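# Loosen a handle-less bench vise to free a plate

## Task

The bench vise is clamping a steel plate, and its handle bar is gone. Turn the vise open until the jaws stop gripping the plate, with the plate still standing upright in the vise. A drift punch, a combination spanner and a pull hook are lying on the bench and may be used.

## Robot and tools

ROBOT. Two Kinova Gen3 seven-joint arms, left_arm and right_arm, each ending in a Robotiq 2F-85 two-finger gripper with a wrist camera. The fingers point along the gripper's +z axis and close along its y axis. end_effector_position is the spot between the pads when shut; closed fingertips reach about 19 mm past it, open ones about 6 mm.

FRAMES. Scene frame: origin on the table surface halfway between the nominal arm bases, +x out over the table, +z up, left_arm toward +y (not the image's left). Calibrated bases: left_arm at (+0.051, +0.332, 0) m, quat_wxyz (+1.000, 0, 0, -0.018); right_arm at (+0.052, -0.438, 0) m, quat_wxyz (+1.000, 0, 0, -0.028). Each arm's hand position, quaternion and wrist camera pose are reported in that arm's own base frame; fixed cameras (cam_high, cam_low) and the table use the scene frame. Reported hand poses may be off by a few centimetres, more at long reach.

THE ROW. Every movement command is built from rows of 18 numbers, always for both arms: left_arm first, then right_arm. Per arm: 7 absolute joint target angles in radians, then gripper position, then gripper speed. Joint order is fixed: waist (joint_1), shoulder (joint_2), elbow (joint_4), forearm roll (joint_5), upper arm roll (joint_3), wrist pitch (joint_6), wrist roll (joint_7). Stated ranges: waist, upper arm roll, forearm roll, wrist roll -69.115 to 69.115; shoulder -2.250 to 2.250; elbow -2.580 to 2.580; wrist pitch -2.100 to 2.100. Targets more than 0.014 rad beyond a limit (and beyond the current angle) get the call refused; slightly-over ones are clipped and may produce "joint sent to its limit". Joint targets are capped in speed (1.39 rad/s big joints, 1.22 wrist joints) and kept within a lead of the measured angle, so far goals take several actions. To keep a joint still, resend its value from the "Joint targets" line.

GRIPPER NUMBERS, both in [-1, 1]. Position is an absolute opening: +1 fully open (85 mm), 0 roughly 45 mm, -1 shut; the mapping is uneven, so check position_measured_pct (about 50 minus 50 times the position). Speed: -1 about 20 mm/s, 0 about 85, +1 about 150; it also sets grip strength (around 100 N per pad slow, 120-135 at 0, up to about 245 N fast from a centimetre or more wide aimed a centimetre or more inside the object). To grip, command a position narrower than the object; to release, a few millimetres wider. Resend your last position and speed to leave a gripper unchanged, since 0 is a real command. Start state is +1.

TOOLS.
- execute_actions(actions, cameras): actions is a list of actions; each action is a table of 1 to 15 rows, one row per 1/30 s control step, the last row repeated to fill 15 steps (0.5 s). An empty list just reports state and images.
- move(target, speed, blend, blocking, cameras): target is one 18-number row or a list of up to 15 rows (absolute joint goals, same layout); all joints move in sync, so the hand follows a curve. speed 0.01 to 2 rad/s for the joint with farthest to travel (default 0.5), one value or one per target. blend, in rad, rounds corners between listed targets (default 0). blocking=false returns after about 0.5 s while motion continues; a new move replaces a running one. Paths do not avoid obstacles or the other arm; going a few mm past a firm contact presses hard.
- wait(seconds 0 to 10): lets time run holding last commands.
- stop(): brakes a running move; fingers keep going.
- zoom_image(camera, region [x0, y0, x1, y1]): region at most 504x504 px of cam_high, cam_low, cam_left_wrist or cam_right_wrist (all 672x504).
- clear_fault(arm): clears a reported torque fault on left_arm or right_arm.
- read_manual(section): licence texts only.
- finished_scene(scene): ends scene 1 or 2; irreversible.

RESULTS. Joint positions, velocities ("within noise" when still), Joint targets, Joint torques (positive toward larger angle), Tool commands, Flange force in gripper axes (includes held weight, some bias), Wrist depth as a 7x7 grid of mm distances (180-4000, "-" = no data). Gripper: object_status 0 moving, 1 blocked opening, 2 stopped on something before target, 3 at target or pads met / soft grip; motor_current_ma ~1000 when holding, near 0 in air. Move result line: done, off_target, moving, held or fault, plus limits=held if steps were withheld. "joint command not followed" means the inter-arm clearance check altered targets. MOTOR HOT appears above 60 °C; at 75 °C an over-temperature fault drops that arm for 30-60 s. Time passes while you think, so keep replies short.

AVOID. Torque faults from hits or from a joint lagging more than 5 degrees; any arm stop; arms or grippers pressing on each other; slams, hard pushes, and strong twisting or pulling on a gripper; gripping hard on something still resting on a surface; dropping tools or releasing them while moving; anything falling off or being left off the table; knocking the plate over. Loose objects may occasionally be nudged by the scene.

Each tool is called after "Request:" as name(argument=value, ...), one argument or row to a line, values as JSON.

## Session

Request:
execute_actions(
  actions=[],
)

Scene clock: 0.00 s.
left_arm: end_effector_position=(+0.5387, -0.1931, +0.2155) position_measured_pct=0.0 object_status=3 motor_current_ma=0 end_effector_quat_wxyz=(+0.078, -0.022, +0.996, +0.026) | right_arm: end_effector_position=(+0.0276, +0.1714, +0.2290) position_measured_pct=0.0 object_status=3 motor_current_ma=0 end_effector_quat_wxyz=(-0.114, +0.590, +0.792, +0.106)
Joint names: [waist, shoulder, elbow, forearm roll, upper arm roll, wrist pitch, wrist roll]
Joint positions: left_arm=[0.427 0.605 1.318 -0.036 -0.122 1.094 1.96] | right_arm=[-1.216 -0.489 2.49 -0.221 -0.05 0.875 -0.853]
Joint velocities: within noise
Joint torques (N m): no reading
Flange force (N): no reading
Wrist depth (mm): cam_left_wrist=[328 332 334 337 340 343 344 / 333 337 341 343 346 348 350 / 339 343 346 348 350 353 357 / 345 349 352 354 357 359 363 / 351 354 358 360 363 366 367 / 357 358 347 362 369 373 377 / 361 364 367 370 374 377 380] | cam_right_wrist=[436 439 440 444 447 450 453 / 420 423 426 428 433 433 437 / 406 408 411 414 416 419 422 / 394 396 399 401 404 406 408 / 382 384 386 388 391 393 394 / 370 373 374 376 379 380 382 / 364 364 367 369 369 372 375]
Joint targets: left_arm=[0.427 0.605 1.318 -0.036 -0.122 1.094 1.960] | right_arm=[-1.216 -0.489 2.490 -0.221 -0.050 0.875 -0.853]
Tool commands: left_gripper/position=+1.0 left_gripper/speed=+1.0 right_gripper/position=+1.0 right_gripper/speed=+1.0

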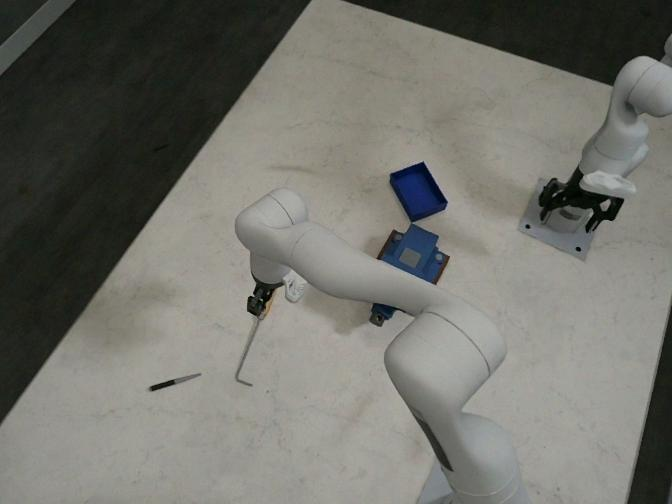

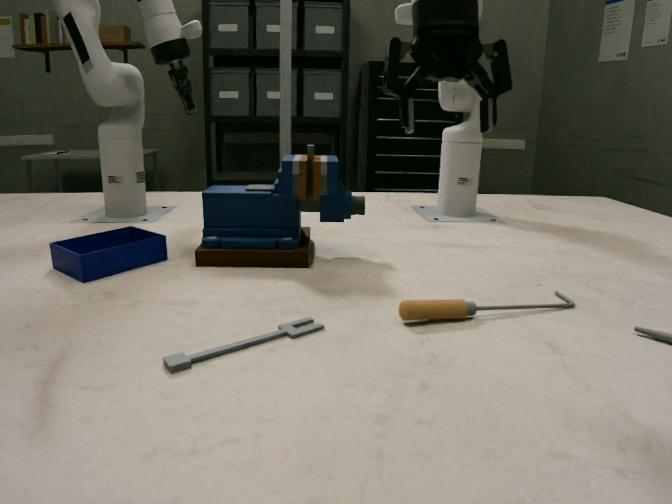

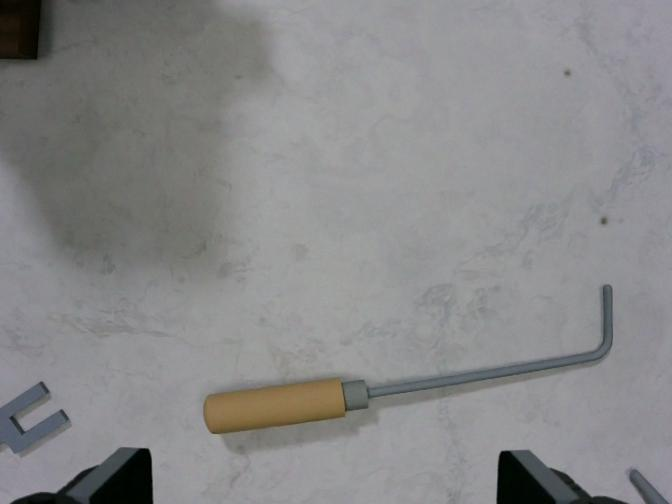

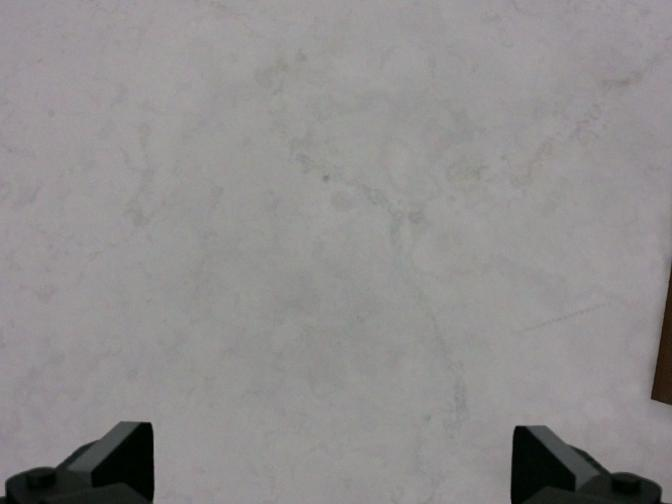

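Request:
zoom_image(
  camera="cam_low",
  region=[190, 130, 390, 280],
)

Request:
zoom_image(
  camera="cam_high",
  region=[340, 200, 470, 340],
)

Request:
zoom_image(
  camera="cam_high",
  region=[130, 270, 310, 405],
)

Scaled by 2.520.

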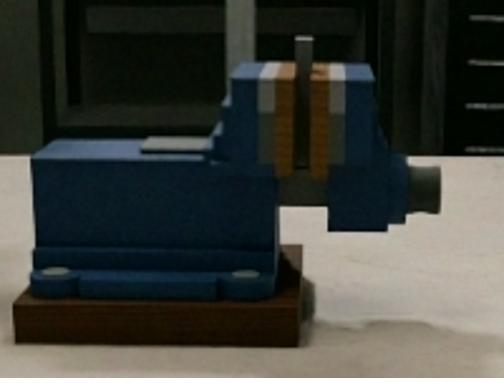

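Scaled by 3.600.

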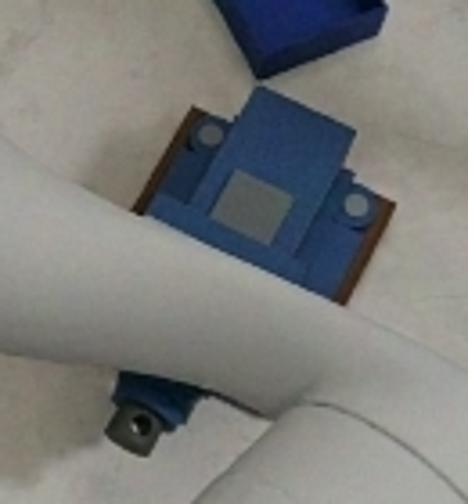

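Scaled by 2.800.

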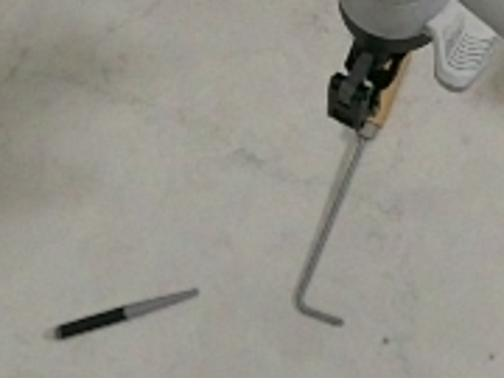

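Request:
move(
  target=[-0.14, 0.77, 0.977, 0, 0, 1.394, -1.2, 1, 1, -1.216, -0.489, 2.490, -0.221, -0.050, 0.875, -0.853, 1, 1],
  speed=1.2,
)

Scene clock: 93.57 s.
left_arm: end_effector_position=(+0.6002, +0.0594, +0.2205) position_measured_pct=0.0 object_status=3 motor_current_ma=0 end_effector_quat_wxyz=(+0.000, +0.968, +0.253, +0.000) | right_arm: end_effector_position=(+0.0275, +0.1714, +0.2290) position_measured_pct=0.0 object_status=3 motor_current_ma=0 end_effector_quat_wxyz=(-0.114, +0.590, +0.792, +0.105)
Joint names: [waist, shoulder, elbow, forearm roll, upper arm roll, wrist pitch, wrist roll]
Joint positions: left_arm=[-0.14 0.77 0.977 0 0 1.394 -1.2] | right_arm=[-1.216 -0.489 2.49 -0.221 -0.05 0.875 -0.853]
Joint velocities: within noise
Joint torques (N m): left_arm=[-0.46 -23.08 -9.35 -0.01 -1 -0.15 -0.01] | right_arm=[2.13 1.49 -8.21 -0.23 -1.13 -0.46 0.2]
Flange force (N): left_arm=[-1.8 0.1 0.9] | right_arm=[-3.6 3.8 -2.5]
Wrist depth (mm): cam_left_wrist=[368 366 366 366 367 367 366 / 365 365 366 366 365 367 366 / 364 365 365 365 366 366 366 / 365 366 365 366 365 364 365 / 365 364 363 364 365 365 365 / 363 364 363 363 364 363 365 / 362 363 363 364 364 364 364] | cam_right_wrist=[436 439 440 444 448 450 452 / 421 423 426 428 432 433 437 / 406 408 410 413 416 418 422 / 395 396 398 401 404 407 408 / 382 385 386 388 391 393 395 / 371 371 375 377 378 380 382 / 364 364 367 368 370 372 375]
Joint targets: left_arm=[-0.140 0.770 0.977 0.000 0.000 1.394 -1.200] | right_arm=[-1.216 -0.489 2.490 -0.221 -0.050 0.875 -0.853]
move: done
camera_calibration:
cam_left_wrist: T_world_to_cam=[[0.502635, -0.864491, -0.00368285, -0.250632], [-0.864369, -0.502481, -0.0194888, 0.614988], [0.0149973, 0.0129791, -0.999803, 0.352836], [0, 0, 0, 1]] pos_world=[0.652261, 0.0877715, 0.363829]
cam_right_wrist: T_world_to_cam=[[0.954702, 0.293633, 0.0482034, -0.0880337], [0.295069, -0.913266, -0.280856, 0.260375], [-0.038446, 0.282357, -0.958539, 0.316967], [0, 0, 0, 1]] pos_world=[0.0194036, 0.174143, 0.381196]

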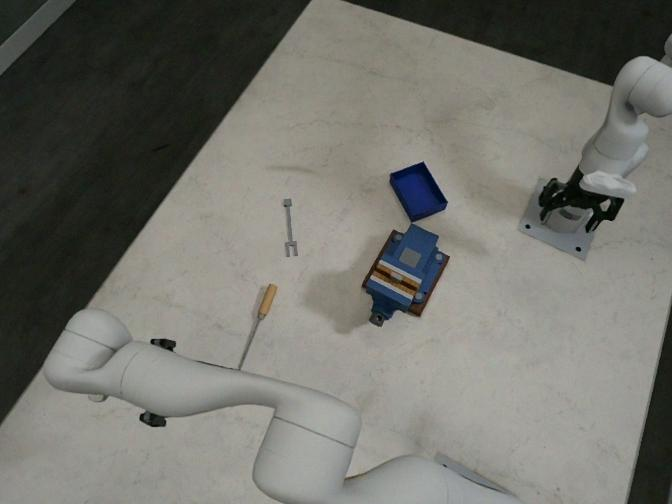

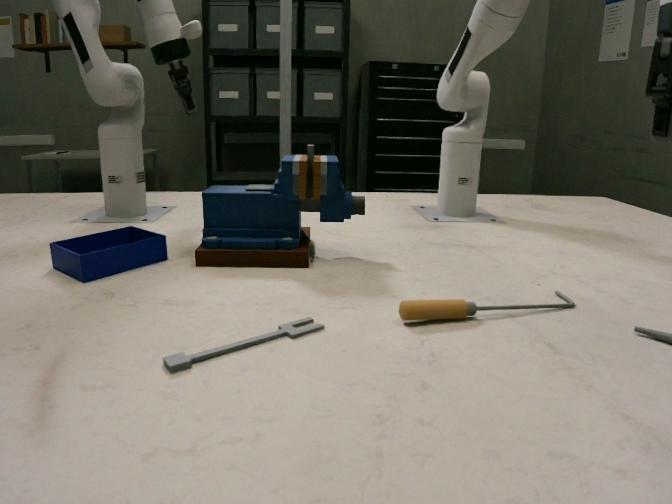

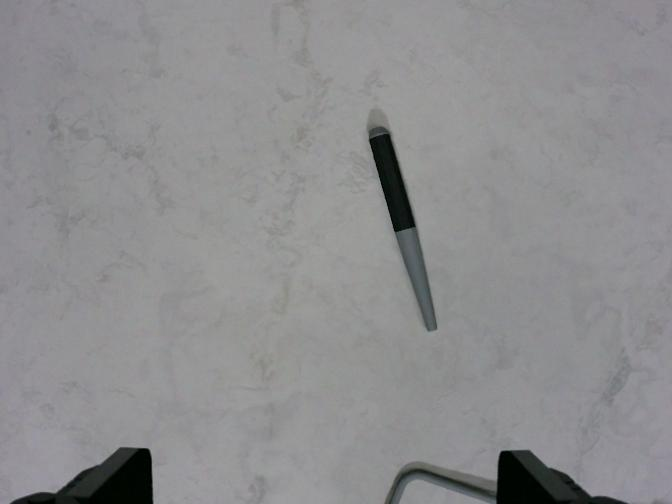

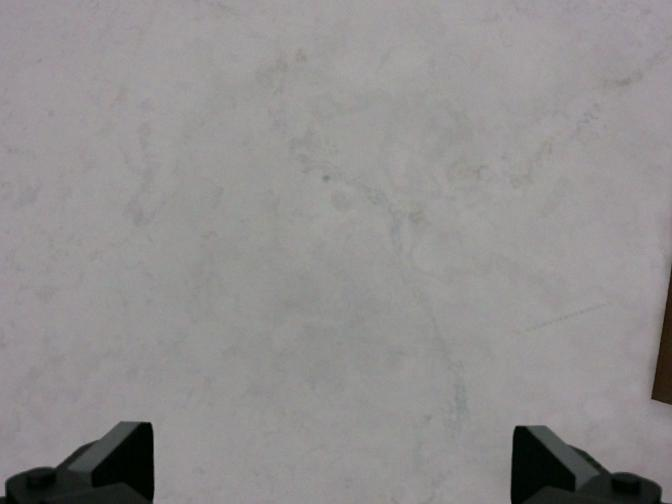

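Request:
zoom_image(
  camera="cam_high",
  region=[345, 210, 465, 340],
)

Request:
zoom_image(
  camera="cam_left_wrist",
  region=[330, 90, 480, 350],
)

Request:
zoom_image(
  camera="cam_low",
  region=[280, 140, 380, 230],
)

Scaled by 3.877.

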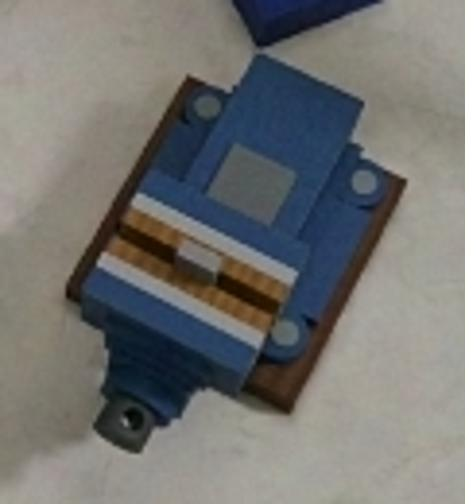

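Scaled by 1.938.

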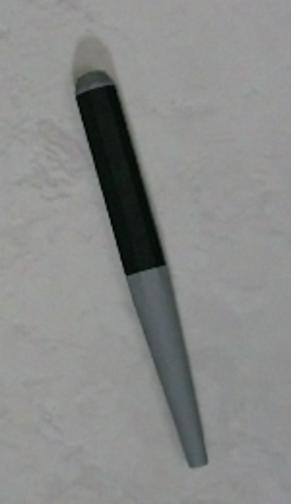

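Scaled by 5.040.

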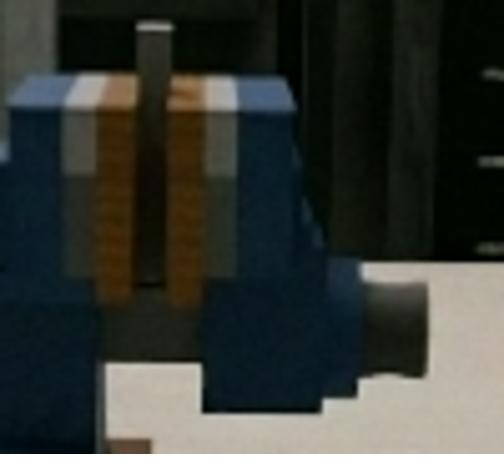

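Request:
move(
  target=[-0.1589, 1.2858, 0.2908, 0, 0, 1.5650, -0.9487, 1, 1, -1.216, -0.489, 2.490, -0.221, -0.050, 0.875, -0.853, 1, 1],
  speed=0.8,
  cameras=["cam_left_wrist"],
)

Scene clock: 129.80 s.
left_arm: end_effector_position=(+0.7130, +0.0891, +0.0901) position_measured_pct=0.0 object_status=3 motor_current_ma=0 end_effector_quat_wxyz=(+0.000, +0.925, +0.381, +0.000) | right_arm: end_effector_position=(+0.0275, +0.1714, +0.2290) position_measured_pct=0.0 object_status=3 motor_current_ma=0 end_effector_quat_wxyz=(-0.114, +0.590, +0.792, +0.105)
Joint names: [waist, shoulder, elbow, forearm roll, upper arm roll, wrist pitch, wrist roll]
Joint positions: left_arm=[-0.159 1.286 0.291 0 0 1.565 -0.949] | right_arm=[-1.216 -0.489 2.49 -0.221 -0.05 0.875 -0.853]
Joint velocities: within noise
Joint torques (N m): left_arm=[-0.43 -28.69 -9.41 0.04 -0.92 -0.14 -0.01] | right_arm=[2.14 1.58 -8.32 -0.35 -1.17 -0.55 0.15]
Flange force (N): left_arm=no reading | right_arm=[-4.4 3.9 -3.1]
Wrist depth (mm): cam_left_wrist=[234 234 235 234 235 236 235 / 234 235 234 234 234 235 235 / 233 233 234 234 234 234 234 / 233 234 233 233 234 234 233 / 233 233 233 233 233 233 233 / 232 233 233 232 233 233 233 / - 233 232 233 233 232 -] | cam_right_wrist=[436 440 441 445 447 450 452 / 420 422 426 428 431 433 437 / 406 409 412 413 416 418 422 / 394 397 398 401 403 406 408 / 382 384 386 388 390 393 394 / 370 372 374 377 378 380 381 / 363 364 366 368 370 372 376]
Joint targets: left_arm=[-0.159 1.286 0.291 0.000 0.000 1.565 -0.949] | right_arm=[-1.216 -0.489 2.490 -0.221 -0.050 0.875 -0.853]
move: done
camera_calibration:
cam_left_wrist: T_world_to_cam=[[0.715248, -0.698859, -0.00393901, -0.44854], [-0.698791, -0.715071, -0.0190956, 0.62583], [0.0105284, 0.0164106, -0.99981, 0.223287], [0, 0, 0, 1]] pos_world=[0.755791, 0.130382, 0.233428]
Images, in order (width x height): cam_left_wrist 672x504.

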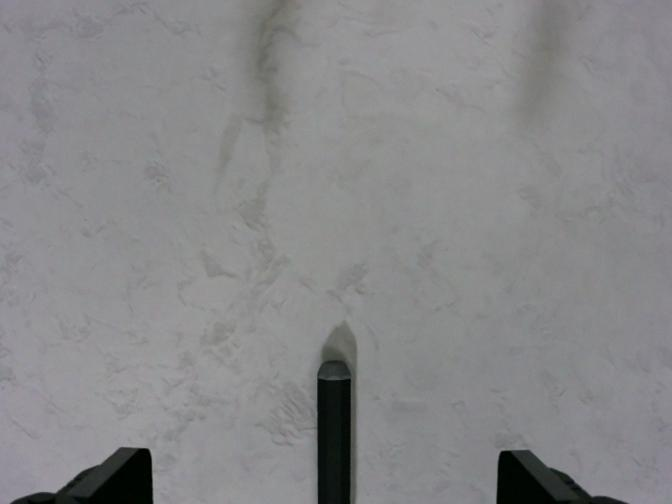

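Request:
move(
  target=[-0.1589, 1.3276, 0.4154, 0, 0, 1.3986, -0.9487, 1, 1, -1.216, -0.489, 2.490, -0.221, -0.050, 0.875, -0.853, 1, 1],
  speed=0.15,
  cameras=["cam_left_wrist", "cam_low"],
)

Scene clock: 138.03 s.
left_arm: end_effector_position=(+0.7129, +0.0891, +0.0209) position_measured_pct=0.0 object_status=3 motor_current_ma=0 end_effector_quat_wxyz=(+0.000, +0.925, +0.381, +0.000) | right_arm: end_effector_position=(+0.0275, +0.1714, +0.2290) position_measured_pct=0.0 object_status=3 motor_current_ma=0 end_effector_quat_wxyz=(-0.114, +0.590, +0.792, +0.105)
Joint names: [waist, shoulder, elbow, forearm roll, upper arm roll, wrist pitch, wrist roll]
Joint positions: left_arm=[-0.159 1.328 0.415 0 0 1.399 -0.949] | right_arm=[-1.216 -0.489 2.49 -0.221 -0.05 0.875 -0.853]
Joint velocities: within noise
Joint torques (N m): left_arm=[-0.43 -28.73 -9.33 -0.02 -0.89 -0.15 -0.05] | right_arm=[2.09 1.55 -8.24 -0.24 -1.24 -0.52 0.21]
Flange force (N): left_arm=no reading | right_arm=[-4.2 4.1 -3.0]
Wrist depth (mm): cam_left_wrist=[- - - - - - - / - - - - - - - / - - - - - - - / - - - - - - - / - - - - - - - / - - - - - - - / - - - - - - -] | cam_right_wrist=[436 438 441 444 446 450 453 / 421 422 427 429 431 434 438 / 406 409 411 415 416 418 422 / 394 397 399 402 404 407 408 / 382 384 387 388 391 393 394 / 370 372 374 377 378 380 382 / 363 364 367 368 370 372 375]
Joint targets: left_arm=[-0.159 1.328 0.415 0.000 0.000 1.399 -0.949] | right_arm=[-1.216 -0.489 2.490 -0.221 -0.050 0.875 -0.853]
move: done
camera_calibration:
cam_left_wrist: T_world_to_cam=[[0.715249, -0.698858, -0.00408203, -0.448718], [-0.698793, -0.715072, -0.0189558, 0.624417], [0.0103285, 0.0164106, -0.999812, 0.154252], [0, 0, 0, 1]] pos_world=[0.755691, 0.130382, 0.164228]
Images, in order (width x height): cam_low 672x504, cam_left_wrist 672x504.

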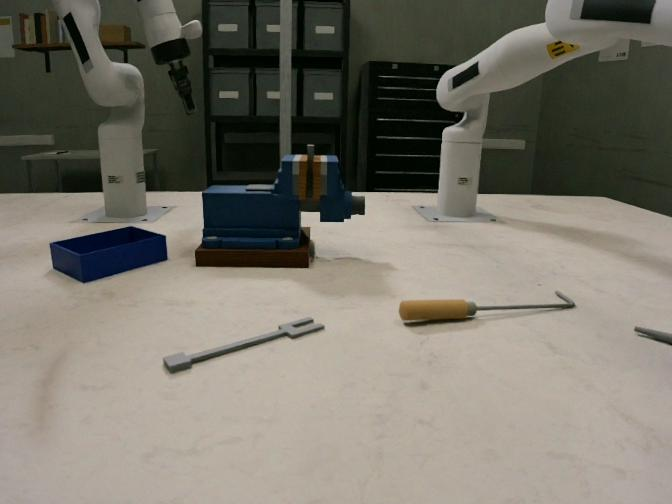

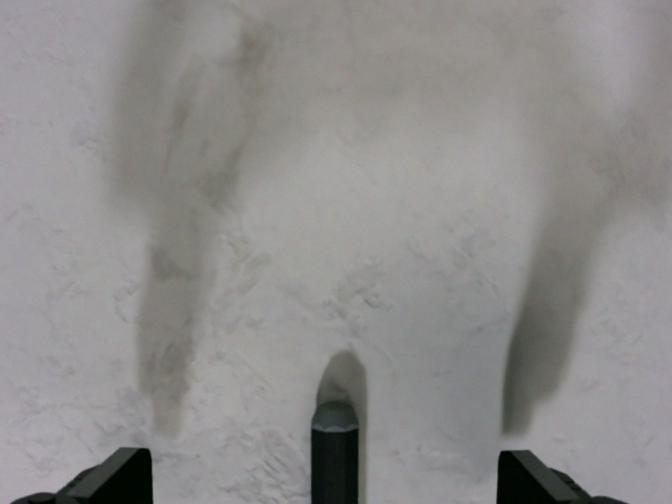

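Request:
move(
  target=[-0.1589, 1.3276, 0.4154, 0, 0, 1.3986, -0.9487, -1, -0.5, -1.216, -0.489, 2.490, -0.221, -0.050, 0.875, -0.853, 1, 1],
  cameras=["cam_left_wrist"],
)

Scene clock: 144.40 s.
left_arm: end_effector_position=(+0.7130, +0.0891, +0.0211) position_measured_pct=87.4 object_status=0 motor_current_ma=1000 end_effector_quat_wxyz=(+0.000, +0.925, +0.381, +0.000) | right_arm: end_effector_position=(+0.0275, +0.1714, +0.2290) position_measured_pct=0.0 object_status=3 motor_current_ma=0 end_effector_quat_wxyz=(-0.114, +0.590, +0.792, +0.105)
Joint names: [waist, shoulder, elbow, forearm roll, upper arm roll, wrist pitch, wrist roll]
Joint positions: left_arm=[-0.159 1.327 0.415 0 0 1.399 -0.949] | right_arm=[-1.216 -0.489 2.49 -0.221 -0.05 0.875 -0.853]
Joint velocities: within noise
Joint torques (N m): left_arm=[-0.74 -24.22 -7.67 -0.17 -1.21 -0.46 -0.03] | right_arm=[2.03 1.53 -8.28 -0.27 -1.22 -0.5 0.15]
Flange force (N): left_arm=no reading | right_arm=[-4.3 4.2 -2.8]
Wrist depth (mm): cam_left_wrist=[- - - - - - - / - - - - - - - / - - - - - - - / - - - - - - - / - - - - - - - / - - - - - - - / - - - - - - -] | cam_right_wrist=[436 439 441 443 448 451 451 / 420 423 426 429 431 433 436 / 406 409 411 414 415 418 421 / 395 397 398 401 403 405 409 / 382 384 387 388 391 393 394 / 370 372 374 377 378 381 381 / 363 364 367 367 369 371 375]
Joint targets: left_arm=[-0.159 1.328 0.415 0.000 0.000 1.399 -0.949] | right_arm=[-1.216 -0.489 2.490 -0.221 -0.050 0.875 -0.853]
move: done
camera_calibration:
cam_left_wrist: T_world_to_cam=[[0.715248, -0.698859, -0.00393901, -0.448741], [-0.698791, -0.715071, -0.0190956, 0.624442], [0.0105284, 0.0164106, -0.99981, 0.154301], [0, 0, 0, 1]] pos_world=[0.755691, 0.130382, 0.164428]
Images, in order (width x height): cam_left_wrist 672x504.

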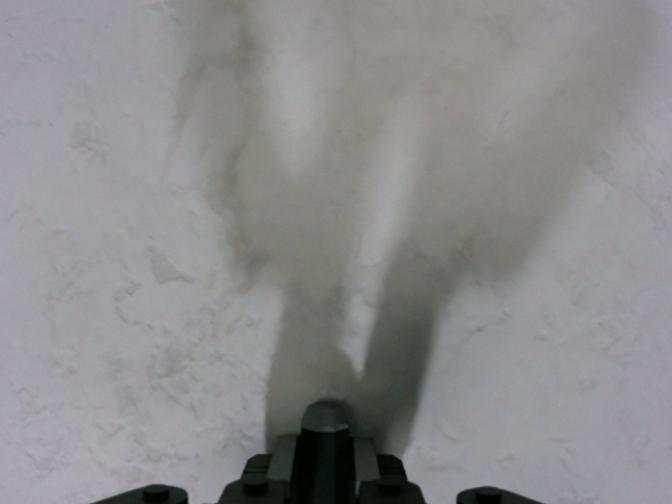

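Request:
move(
  target=[
    [-0.1589, 1.2858, 0.2908, 0, 0, 1.5650, -0.9487, -1, -0.5, -1.216, -0.489, 2.490, -0.221, -0.050, 0.875, -0.853, 1, 1],
    [0.5168, 0.2232, 1.8959, 0, 0, 1.0225, -2.6248, -1, -0.5, -1.216, -0.489, 2.490, -0.221, -0.050, 0.875, -0.853, 1, 1],
  ],
  speed=[0.3, 0.9],
  blend=[0.08, 0],
)

Scene clock: 183.10 s.
left_arm: end_effector_position=(+0.3020, -0.2002, +0.2200) position_measured_pct=87.4 object_status=2 motor_current_ma=1000 end_effector_quat_wxyz=(+0.000, +0.707, -0.707, +0.000) | right_arm: end_effector_position=(+0.0275, +0.1714, +0.2290) position_measured_pct=0.0 object_status=3 motor_current_ma=0 end_effector_quat_wxyz=(-0.114, +0.590, +0.792, +0.105)
Joint names: [waist, shoulder, elbow, forearm roll, upper arm roll, wrist pitch, wrist roll]
Joint positions: left_arm=[0.517 0.223 1.896 0 0 1.022 -2.625] | right_arm=[-1.216 -0.489 2.49 -0.221 -0.05 0.875 -0.853]
Joint velocities: within noise
Joint torques (N m): left_arm=[-0.39 -12.43 -8.42 0.09 -1.17 -0.1 -0.04] | right_arm=[2.14 1.59 -8.26 -0.27 -1.21 -0.5 0.22]
Flange force (N): left_arm=[1.0 2.2 1.6] | right_arm=[-4.2 3.8 -3.0]
Wrist depth (mm): cam_left_wrist=[367 210 210 210 366 368 368 / 367 210 210 210 367 366 367 / 366 366 262 366 366 366 366 / 365 365 365 366 365 366 366 / 365 364 365 364 365 364 364 / 365 364 364 365 365 364 364 / 363 364 - 364 365 364 364] | cam_right_wrist=[436 438 442 444 447 449 453 / 421 423 425 428 432 432 436 / 407 409 411 413 415 418 422 / 395 396 399 402 403 406 408 / 382 384 386 389 391 392 394 / 370 372 374 377 378 379 382 / 363 364 367 368 369 372 375]
Joint targets: left_arm=[0.517 0.223 1.896 0.000 0.000 1.023 -2.625] | right_arm=[-1.216 -0.489 2.490 -0.221 -0.050 0.875 -0.853]
move: done
camera_calibration:
cam_left_wrist: T_world_to_cam=[[-0.999863, -0.0160459, -0.00400817, 0.298488], [-0.0159669, 0.999692, -0.0190074, 0.271264], [0.00431192, -0.0189408, -0.999811, 0.357043], [0, 0, 0, 1]] pos_world=[0.301239, -0.259628, 0.363328]
cam_right_wrist: T_world_to_cam=[[0.954704, 0.293623, 0.0482358, -0.0880445], [0.295064, -0.913232, -0.280971, 0.260413], [-0.0384489, 0.282476, -0.958503, 0.316932], [0, 0, 0, 1]] pos_world=[0.0194035, 0.174144, 0.381196]

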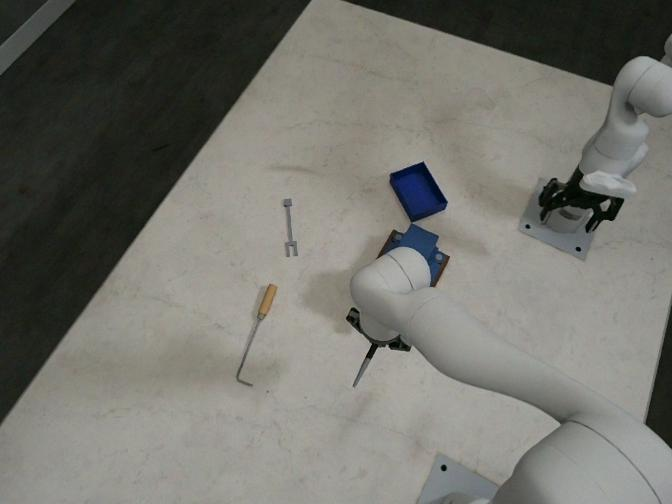

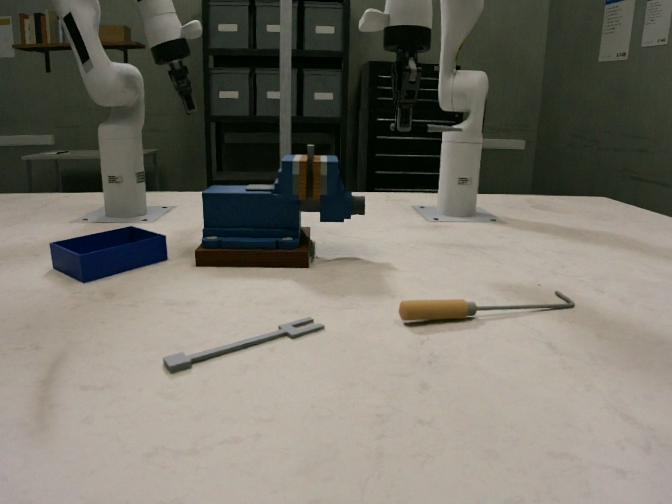

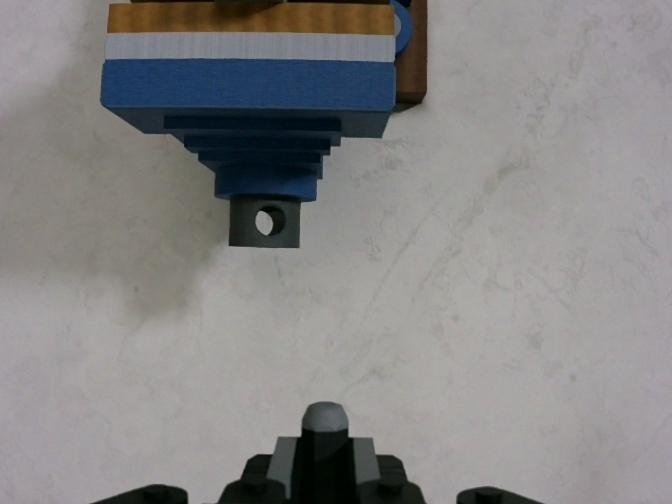

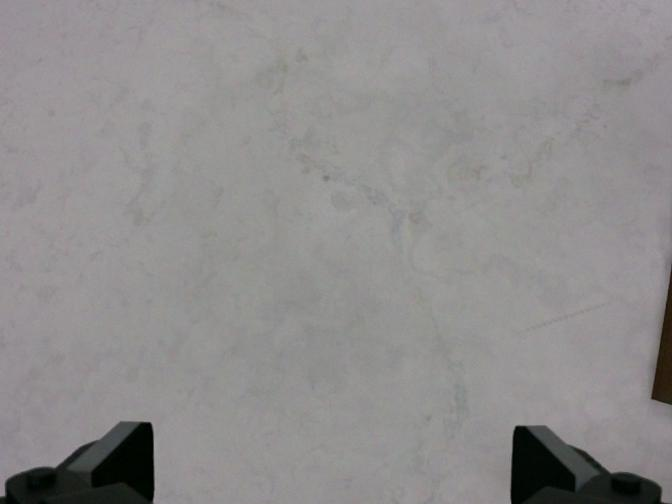

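Request:
zoom_image(
  camera="cam_left_wrist",
  region=[180, 90, 380, 260],
)

Request:
zoom_image(
  camera="cam_high",
  region=[320, 290, 430, 400],
)

Scaled by 2.520.

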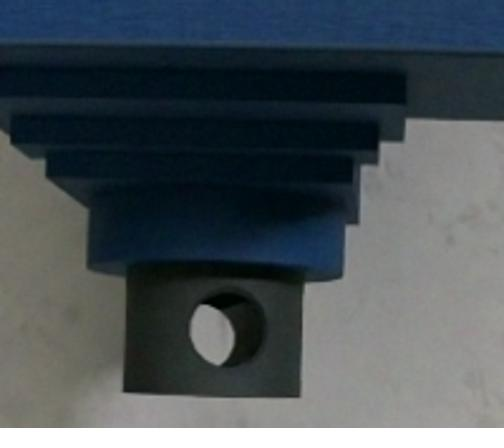

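Scaled by 4.582.

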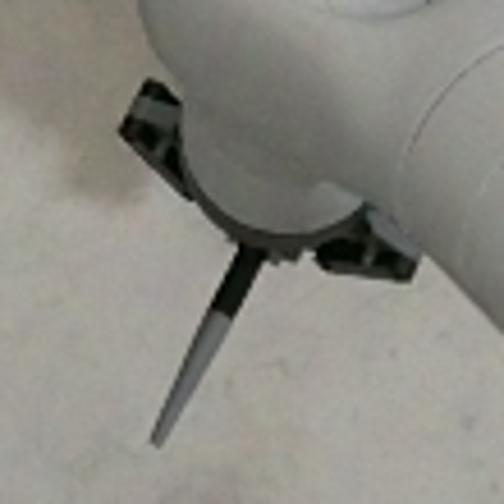

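Request:
move(
  target=[-0.3117, 0.5541, 2.1870, 0.9558, 0, 0.9686, -4.2453, -1, -0.5, -1.216, -0.489, 2.490, -0.221, -0.050, 0.875, -0.853, 1, 1],
  speed=0.8,
  cameras=["cam_left_wrist"],
)

Request:
zoom_image(
  camera="cam_left_wrist",
  region=[220, 130, 460, 330],
)

Scene clock: 226.00 s.
left_arm: end_effector_position=(+0.3352, -0.1381, +0.1332) position_measured_pct=87.4 object_status=2 motor_current_ma=1000 end_effector_quat_wxyz=(+0.271, +0.653, -0.653, +0.271) | right_arm: end_effector_position=(+0.0275, +0.1714, +0.2290) position_measured_pct=0.0 object_status=3 motor_current_ma=0 end_effector_quat_wxyz=(-0.114, +0.590, +0.792, +0.105)
Joint names: [waist, shoulder, elbow, forearm roll, upper arm roll, wrist pitch, wrist roll]
Joint positions: left_arm=[-0.312 0.554 2.187 0.956 0 0.969 -4.245] | right_arm=[-1.216 -0.489 2.49 -0.221 -0.05 0.875 -0.853]
Joint velocities: within noise
Joint torques (N m): left_arm=[-0.44 -13.65 -3.42 0.89 0.13 1.92 -0.01] | right_arm=[2.13 1.61 -8.15 -0.25 -1.23 -0.48 0.12]
Flange force (N): left_arm=[0.9 1.0 2.5] | right_arm=[-4.3 4.3 -3.2]
Wrist depth (mm): cam_left_wrist=[608 591 263 264 264 615 615 / 522 511 264 264 263 515 529 / 450 448 382 274 382 452 443 / 392 387 380 273 381 397 397 / 349 350 351 351 352 352 352 / 315 321 322 321 321 322 316 / 295 301 300 300 301 301 297] | cam_right_wrist=[435 438 440 444 447 449 452 / 421 423 427 428 430 433 437 / 407 408 412 414 416 419 423 / 394 397 398 402 402 406 408 / 381 384 386 388 390 393 395 / 371 373 374 377 378 380 382 / 364 364 366 369 370 373 375]
Joint targets: left_arm=[-0.312 0.554 2.187 0.956 0.000 0.969 -4.245] | right_arm=[-1.216 -0.489 2.490 -0.221 -0.050 0.875 -0.853]
move: done
camera_calibration:
cam_left_wrist: T_world_to_cam=[[-0.999865, -0.0140376, 0.0085133, 0.330934], [-0.015868, 0.693297, -0.720477, 0.259128], [0.00421153, -0.720515, -0.693427, 0.133639], [0, 0, 0, 1]] pos_world=[0.334439, -0.0787186, 0.276548]
Images, in order (width x height): cam_left_wrist 672x504.

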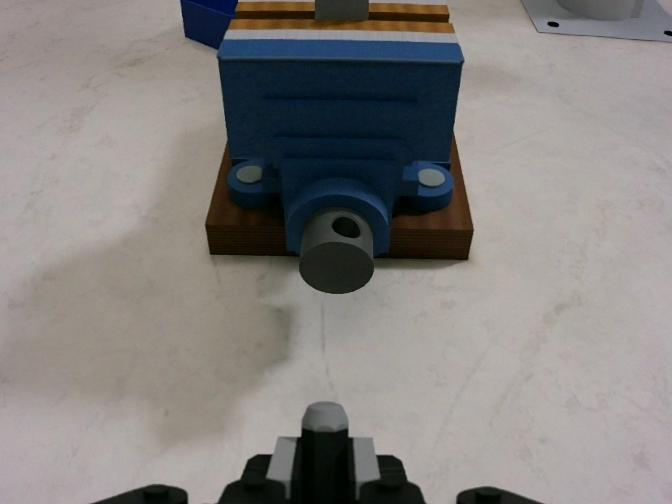

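Scaled by 2.100.

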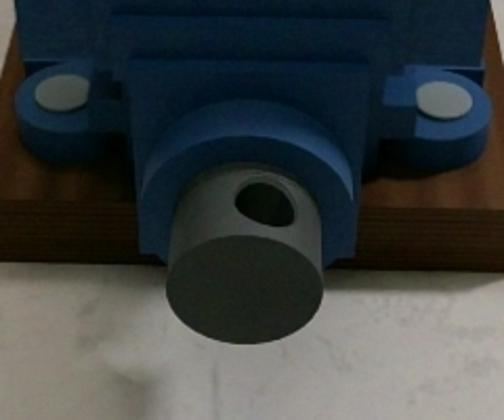

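Request:
move(
  target=[
    [-0.5409, 0.9569, 2.2136, 1.0301, 0, 1.5559, -4.9992, -1, -0.5, -1.216, -0.489, 2.490, -0.221, -0.050, 0.875, -0.853, 1, 1],
    [-0.2490, 0.9660, 2.3199, 1.3243, 0, 1.5354, -5.1143, -1, -0.5, -1.216, -0.489, 2.490, -0.221, -0.050, 0.875, -0.853, 1, 1],
  ],
  speed=[0.7, 0.3],
  blend=[0.05, 0],
)

Request:
zoom_image(
  camera="cam_low",
  region=[300, 100, 420, 220],
)

Scene clock: 275.47 s.
left_arm: end_effector_position=(+0.2980, -0.2609, +0.2129) position_measured_pct=87.4 object_status=2 motor_current_ma=1000 end_effector_quat_wxyz=(-0.430, -0.430, +0.561, -0.561) | right_arm: end_effector_position=(+0.0275, +0.1714, +0.2290) position_measured_pct=0.0 object_status=3 motor_current_ma=0 end_effector_quat_wxyz=(-0.114, +0.590, +0.792, +0.105)
Joint names: [waist, shoulder, elbow, forearm roll, upper arm roll, wrist pitch, wrist roll]
Joint positions: left_arm=[-0.249 0.966 2.32 1.324 0 1.535 -5.114] | right_arm=[-1.216 -0.489 2.49 -0.221 -0.05 0.875 -0.853]
Joint velocities: within noise
Joint torques (N m): left_arm=[-0.37 -14.7 1.63 -0.39 1.7 3.07 -0.02] | right_arm=[2.13 1.66 -8.26 -0.26 -1.12 -0.47 0.21]
Flange force (N): left_arm=[0.0 0.6 2.5] | right_arm=[-4.1 3.4 -2.9]
Wrist depth (mm): cam_left_wrist=[3810 3707 3767 3825 3726 493 3859 / 3692 3760 3836 3825 3868 500 3804 / 3718 3631 3720 3831 3799 485 506 / 3646 3669 3767 3709 3833 641 627 / 3723 3814 3636 3836 3761 3862 615 / 3577 2510 2453 3067 1031 890 616 / 3788 2353 1037 884 760 695 611] | cam_right_wrist=[436 438 441 444 447 450 452 / 420 423 426 427 431 434 437 / 406 409 410 413 417 419 422 / 394 396 398 401 404 406 408 / 382 384 387 388 390 393 394 / 370 372 373 377 379 381 382 / 362 364 367 368 369 373 375]
Joint targets: left_arm=[-0.249 0.966 2.320 1.324 0.000 1.535 -5.114] | right_arm=[-1.216 -0.489 2.490 -0.221 -0.050 0.875 -0.853]
move: done
camera_calibration:
cam_left_wrist: T_world_to_cam=[[-0.969896, -0.00411998, -0.243487, 0.338761], [0.243521, -0.0190701, -0.969708, 0.191027], [-0.000648118, -0.99981, 0.0194993, -0.122534], [0, 0, 0, 1]] pos_world=[0.281964, -0.117472, 0.270113]
cam_right_wrist: T_world_to_cam=[[0.954704, 0.293623, 0.0482358, -0.0880445], [0.295064, -0.913232, -0.280971, 0.260413], [-0.0384489, 0.282476, -0.958503, 0.316932], [0, 0, 0, 1]] pos_world=[0.0194035, 0.174144, 0.381196]

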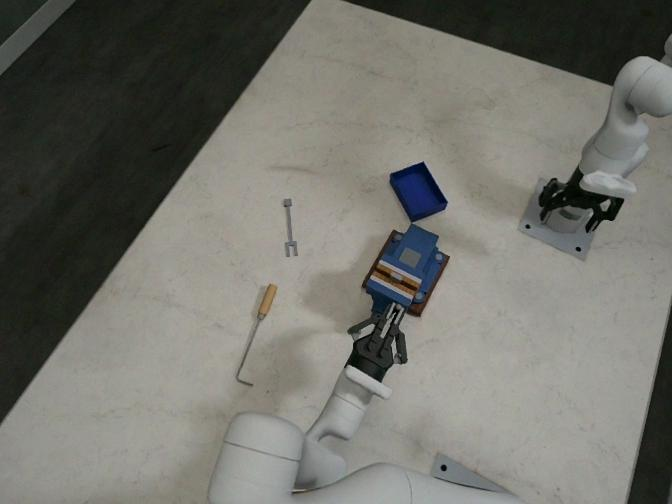

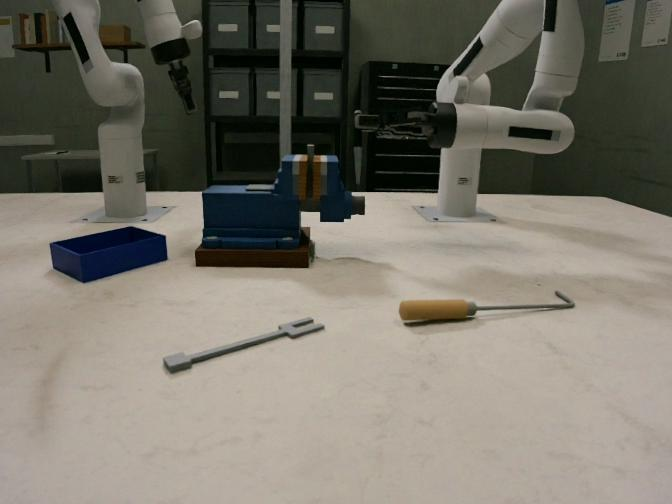

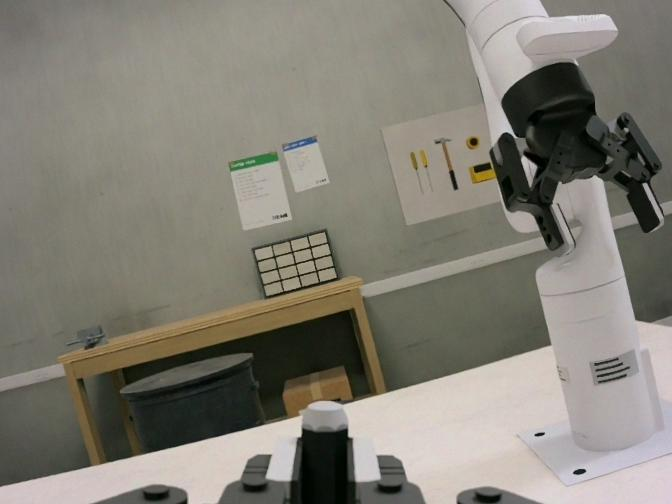

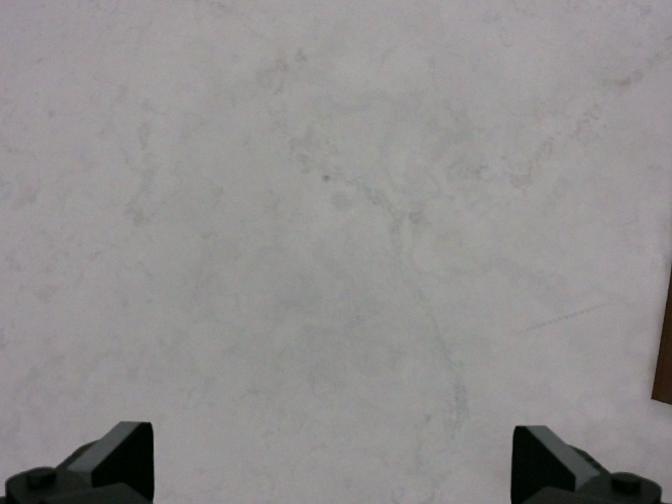

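Scaled by 4.200.

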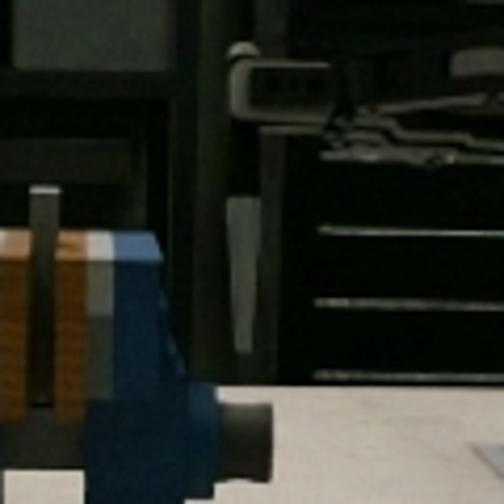

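Request:
zoom_image(
  camera="cam_high",
  region=[335, 260, 435, 360],
)

Scaled by 5.040.

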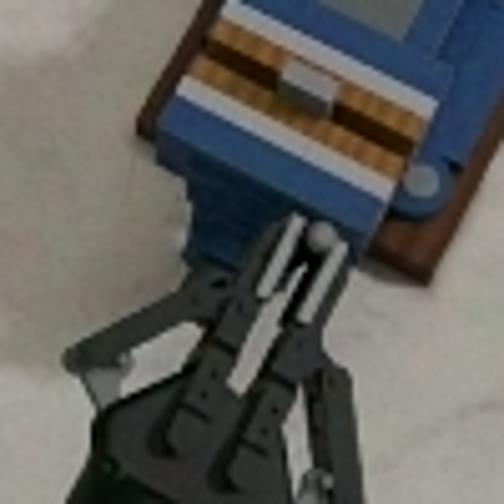

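Request:
move(
  target=[-0.2427, 1.0526, 2.2709, 1.3319, 0, 1.5273, -5.1509, -1, -0.5, -1.216, -0.489, 2.490, -0.221, -0.050, 0.875, -0.853, 1, 1],
  speed=0.08,
  cameras=["cam_low"],
)

Request:
zoom_image(
  camera="cam_low",
  region=[300, 100, 420, 220],
)

Scene clock: 302.83 s.
left_arm: end_effector_position=(+0.3058, -0.2609, +0.1840) position_measured_pct=87.4 object_status=2 motor_current_ma=1000 end_effector_quat_wxyz=(-0.430, -0.430, +0.561, -0.561) | right_arm: end_effector_position=(+0.0275, +0.1714, +0.2290) position_measured_pct=0.0 object_status=3 motor_current_ma=0 end_effector_quat_wxyz=(-0.114, +0.590, +0.792, +0.105)
Joint names: [waist, shoulder, elbow, forearm roll, upper arm roll, wrist pitch, wrist roll]
Joint positions: left_arm=[-0.243 1.053 2.271 1.332 0 1.527 -5.151] | right_arm=[-1.216 -0.489 2.49 -0.221 -0.05 0.875 -0.853]
Joint velocities: within noise
Joint torques (N m): left_arm=[-0.41 -15.35 1.85 -0.53 1.85 3.09 -0.01] | right_arm=[2.08 1.56 -8.2 -0.28 -1.18 -0.48 0.18]
Flange force (N): left_arm=[0.1 0.9 2.7] | right_arm=[-4.0 4.0 -3.0]
Wrist depth (mm): cam_left_wrist=[3774 3774 3704 3811 3837 499 3931 / 3723 3772 3712 3846 3777 497 513 / 3672 3646 3815 3908 3732 480 613 / 3739 3625 3625 3658 3758 3786 616 / 3742 3714 3535 3772 3755 1164 614 / 3625 2430 2356 1096 936 810 617 / 3691 1055 862 817 669 622 553] | cam_right_wrist=[436 439 441 443 447 449 452 / 421 423 426 427 432 434 436 / 406 409 411 414 415 419 421 / 394 396 399 402 402 406 408 / 382 383 386 388 391 393 395 / 370 372 374 377 378 380 382 / 363 365 367 369 371 373 375]
Joint targets: left_arm=[-0.243 1.053 2.271 1.332 0.000 1.527 -5.151] | right_arm=[-1.216 -0.489 2.490 -0.221 -0.050 0.875 -0.853]
move: done
Images, in order (width x height): cam_low 672x504.

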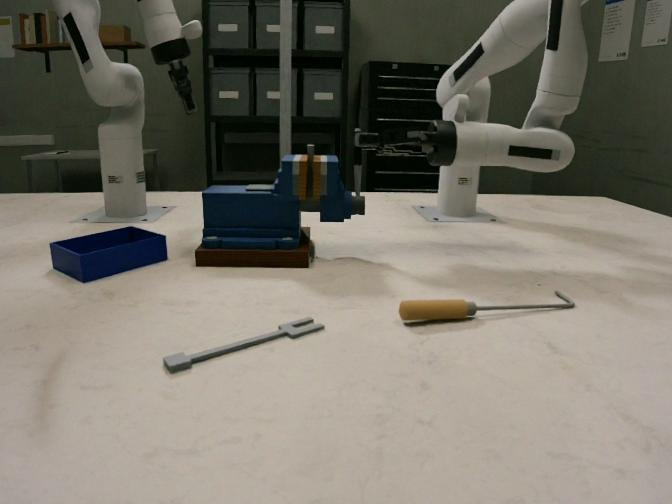

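Scaled by 4.200.

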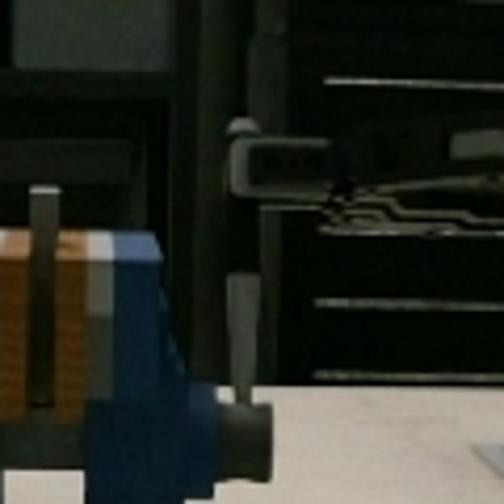

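Request:
move(
  target=[-0.2370, 1.1319, 2.2174, 1.3387, 0, 1.5224, -5.1763, -1, -0.5, -1.216, -0.489, 2.490, -0.221, -0.050, 0.875, -0.853, 1, 1],
  speed=0.08,
  cameras=["cam_low"],
)

Request:
zoom_image(
  camera="cam_low",
  region=[300, 100, 420, 220],
)

Scene clock: 307.13 s.
left_arm: end_effector_position=(+0.3133, -0.2609, +0.1559) position_measured_pct=87.4 object_status=2 motor_current_ma=1000 end_effector_quat_wxyz=(-0.430, -0.430, +0.561, -0.561) | right_arm: end_effector_position=(+0.0275, +0.1714, +0.2290) position_measured_pct=0.0 object_status=3 motor_current_ma=0 end_effector_quat_wxyz=(-0.114, +0.590, +0.792, +0.105)
Joint names: [waist, shoulder, elbow, forearm roll, upper arm roll, wrist pitch, wrist roll]
Joint positions: left_arm=[-0.237 1.132 2.217 1.339 0 1.522 -5.176] | right_arm=[-1.216 -0.489 2.49 -0.221 -0.05 0.875 -0.853]
Joint velocities: within noise
Joint torques (N m): left_arm=[-0.71 -15.97 1.62 -0.2 1.87 3 -0.06] | right_arm=[2.02 1.61 -8.25 -0.27 -1.26 -0.41 0.22]
Flange force (N): left_arm=[0.9 1.9 2.5] | right_arm=[-4.3 4.1 -2.7]
Wrist depth (mm): cam_left_wrist=[3739 3710 3688 3765 3795 500 525 / 3721 3853 3655 3788 3847 488 510 / 3742 3704 3781 3832 3706 3736 624 / 3752 3683 3682 3718 3718 664 613 / 3773 3634 3362 3626 3926 1063 616 / 3706 2392 253 254 807 709 604 / 3577 987 220 - - 548 492] | cam_right_wrist=[435 437 440 444 447 449 452 / 420 421 426 428 431 433 437 / 407 408 410 413 416 418 422 / 395 397 399 401 403 406 408 / 382 384 386 388 391 393 395 / 370 372 374 377 379 380 381 / 364 364 367 368 371 372 376]
Joint targets: left_arm=[-0.237 1.132 2.217 1.339 0.000 1.522 -5.176] | right_arm=[-1.216 -0.489 2.490 -0.221 -0.050 0.875 -0.853]
move: done
Images, in order (width x height): cam_low 672x504.

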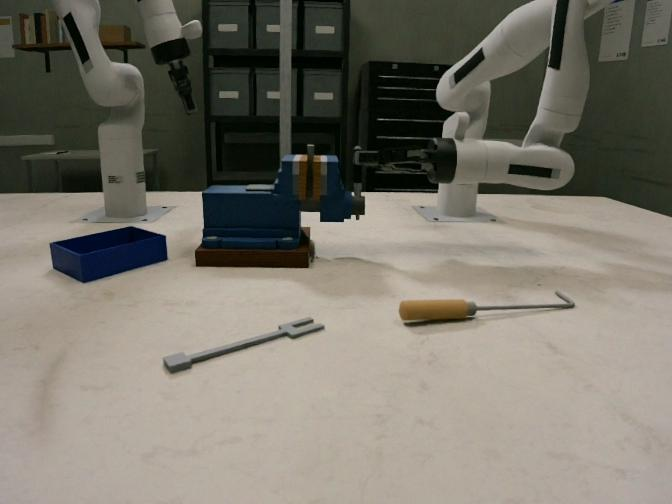

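Scaled by 4.200.

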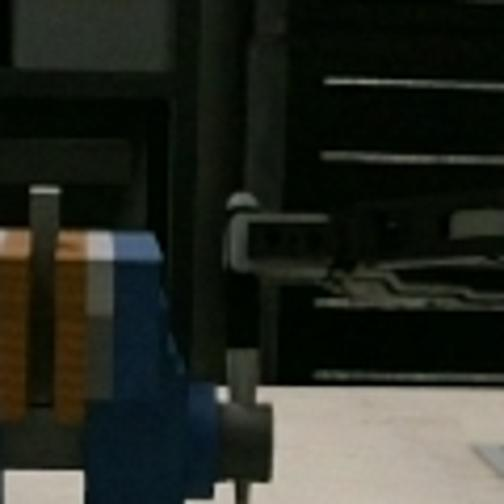

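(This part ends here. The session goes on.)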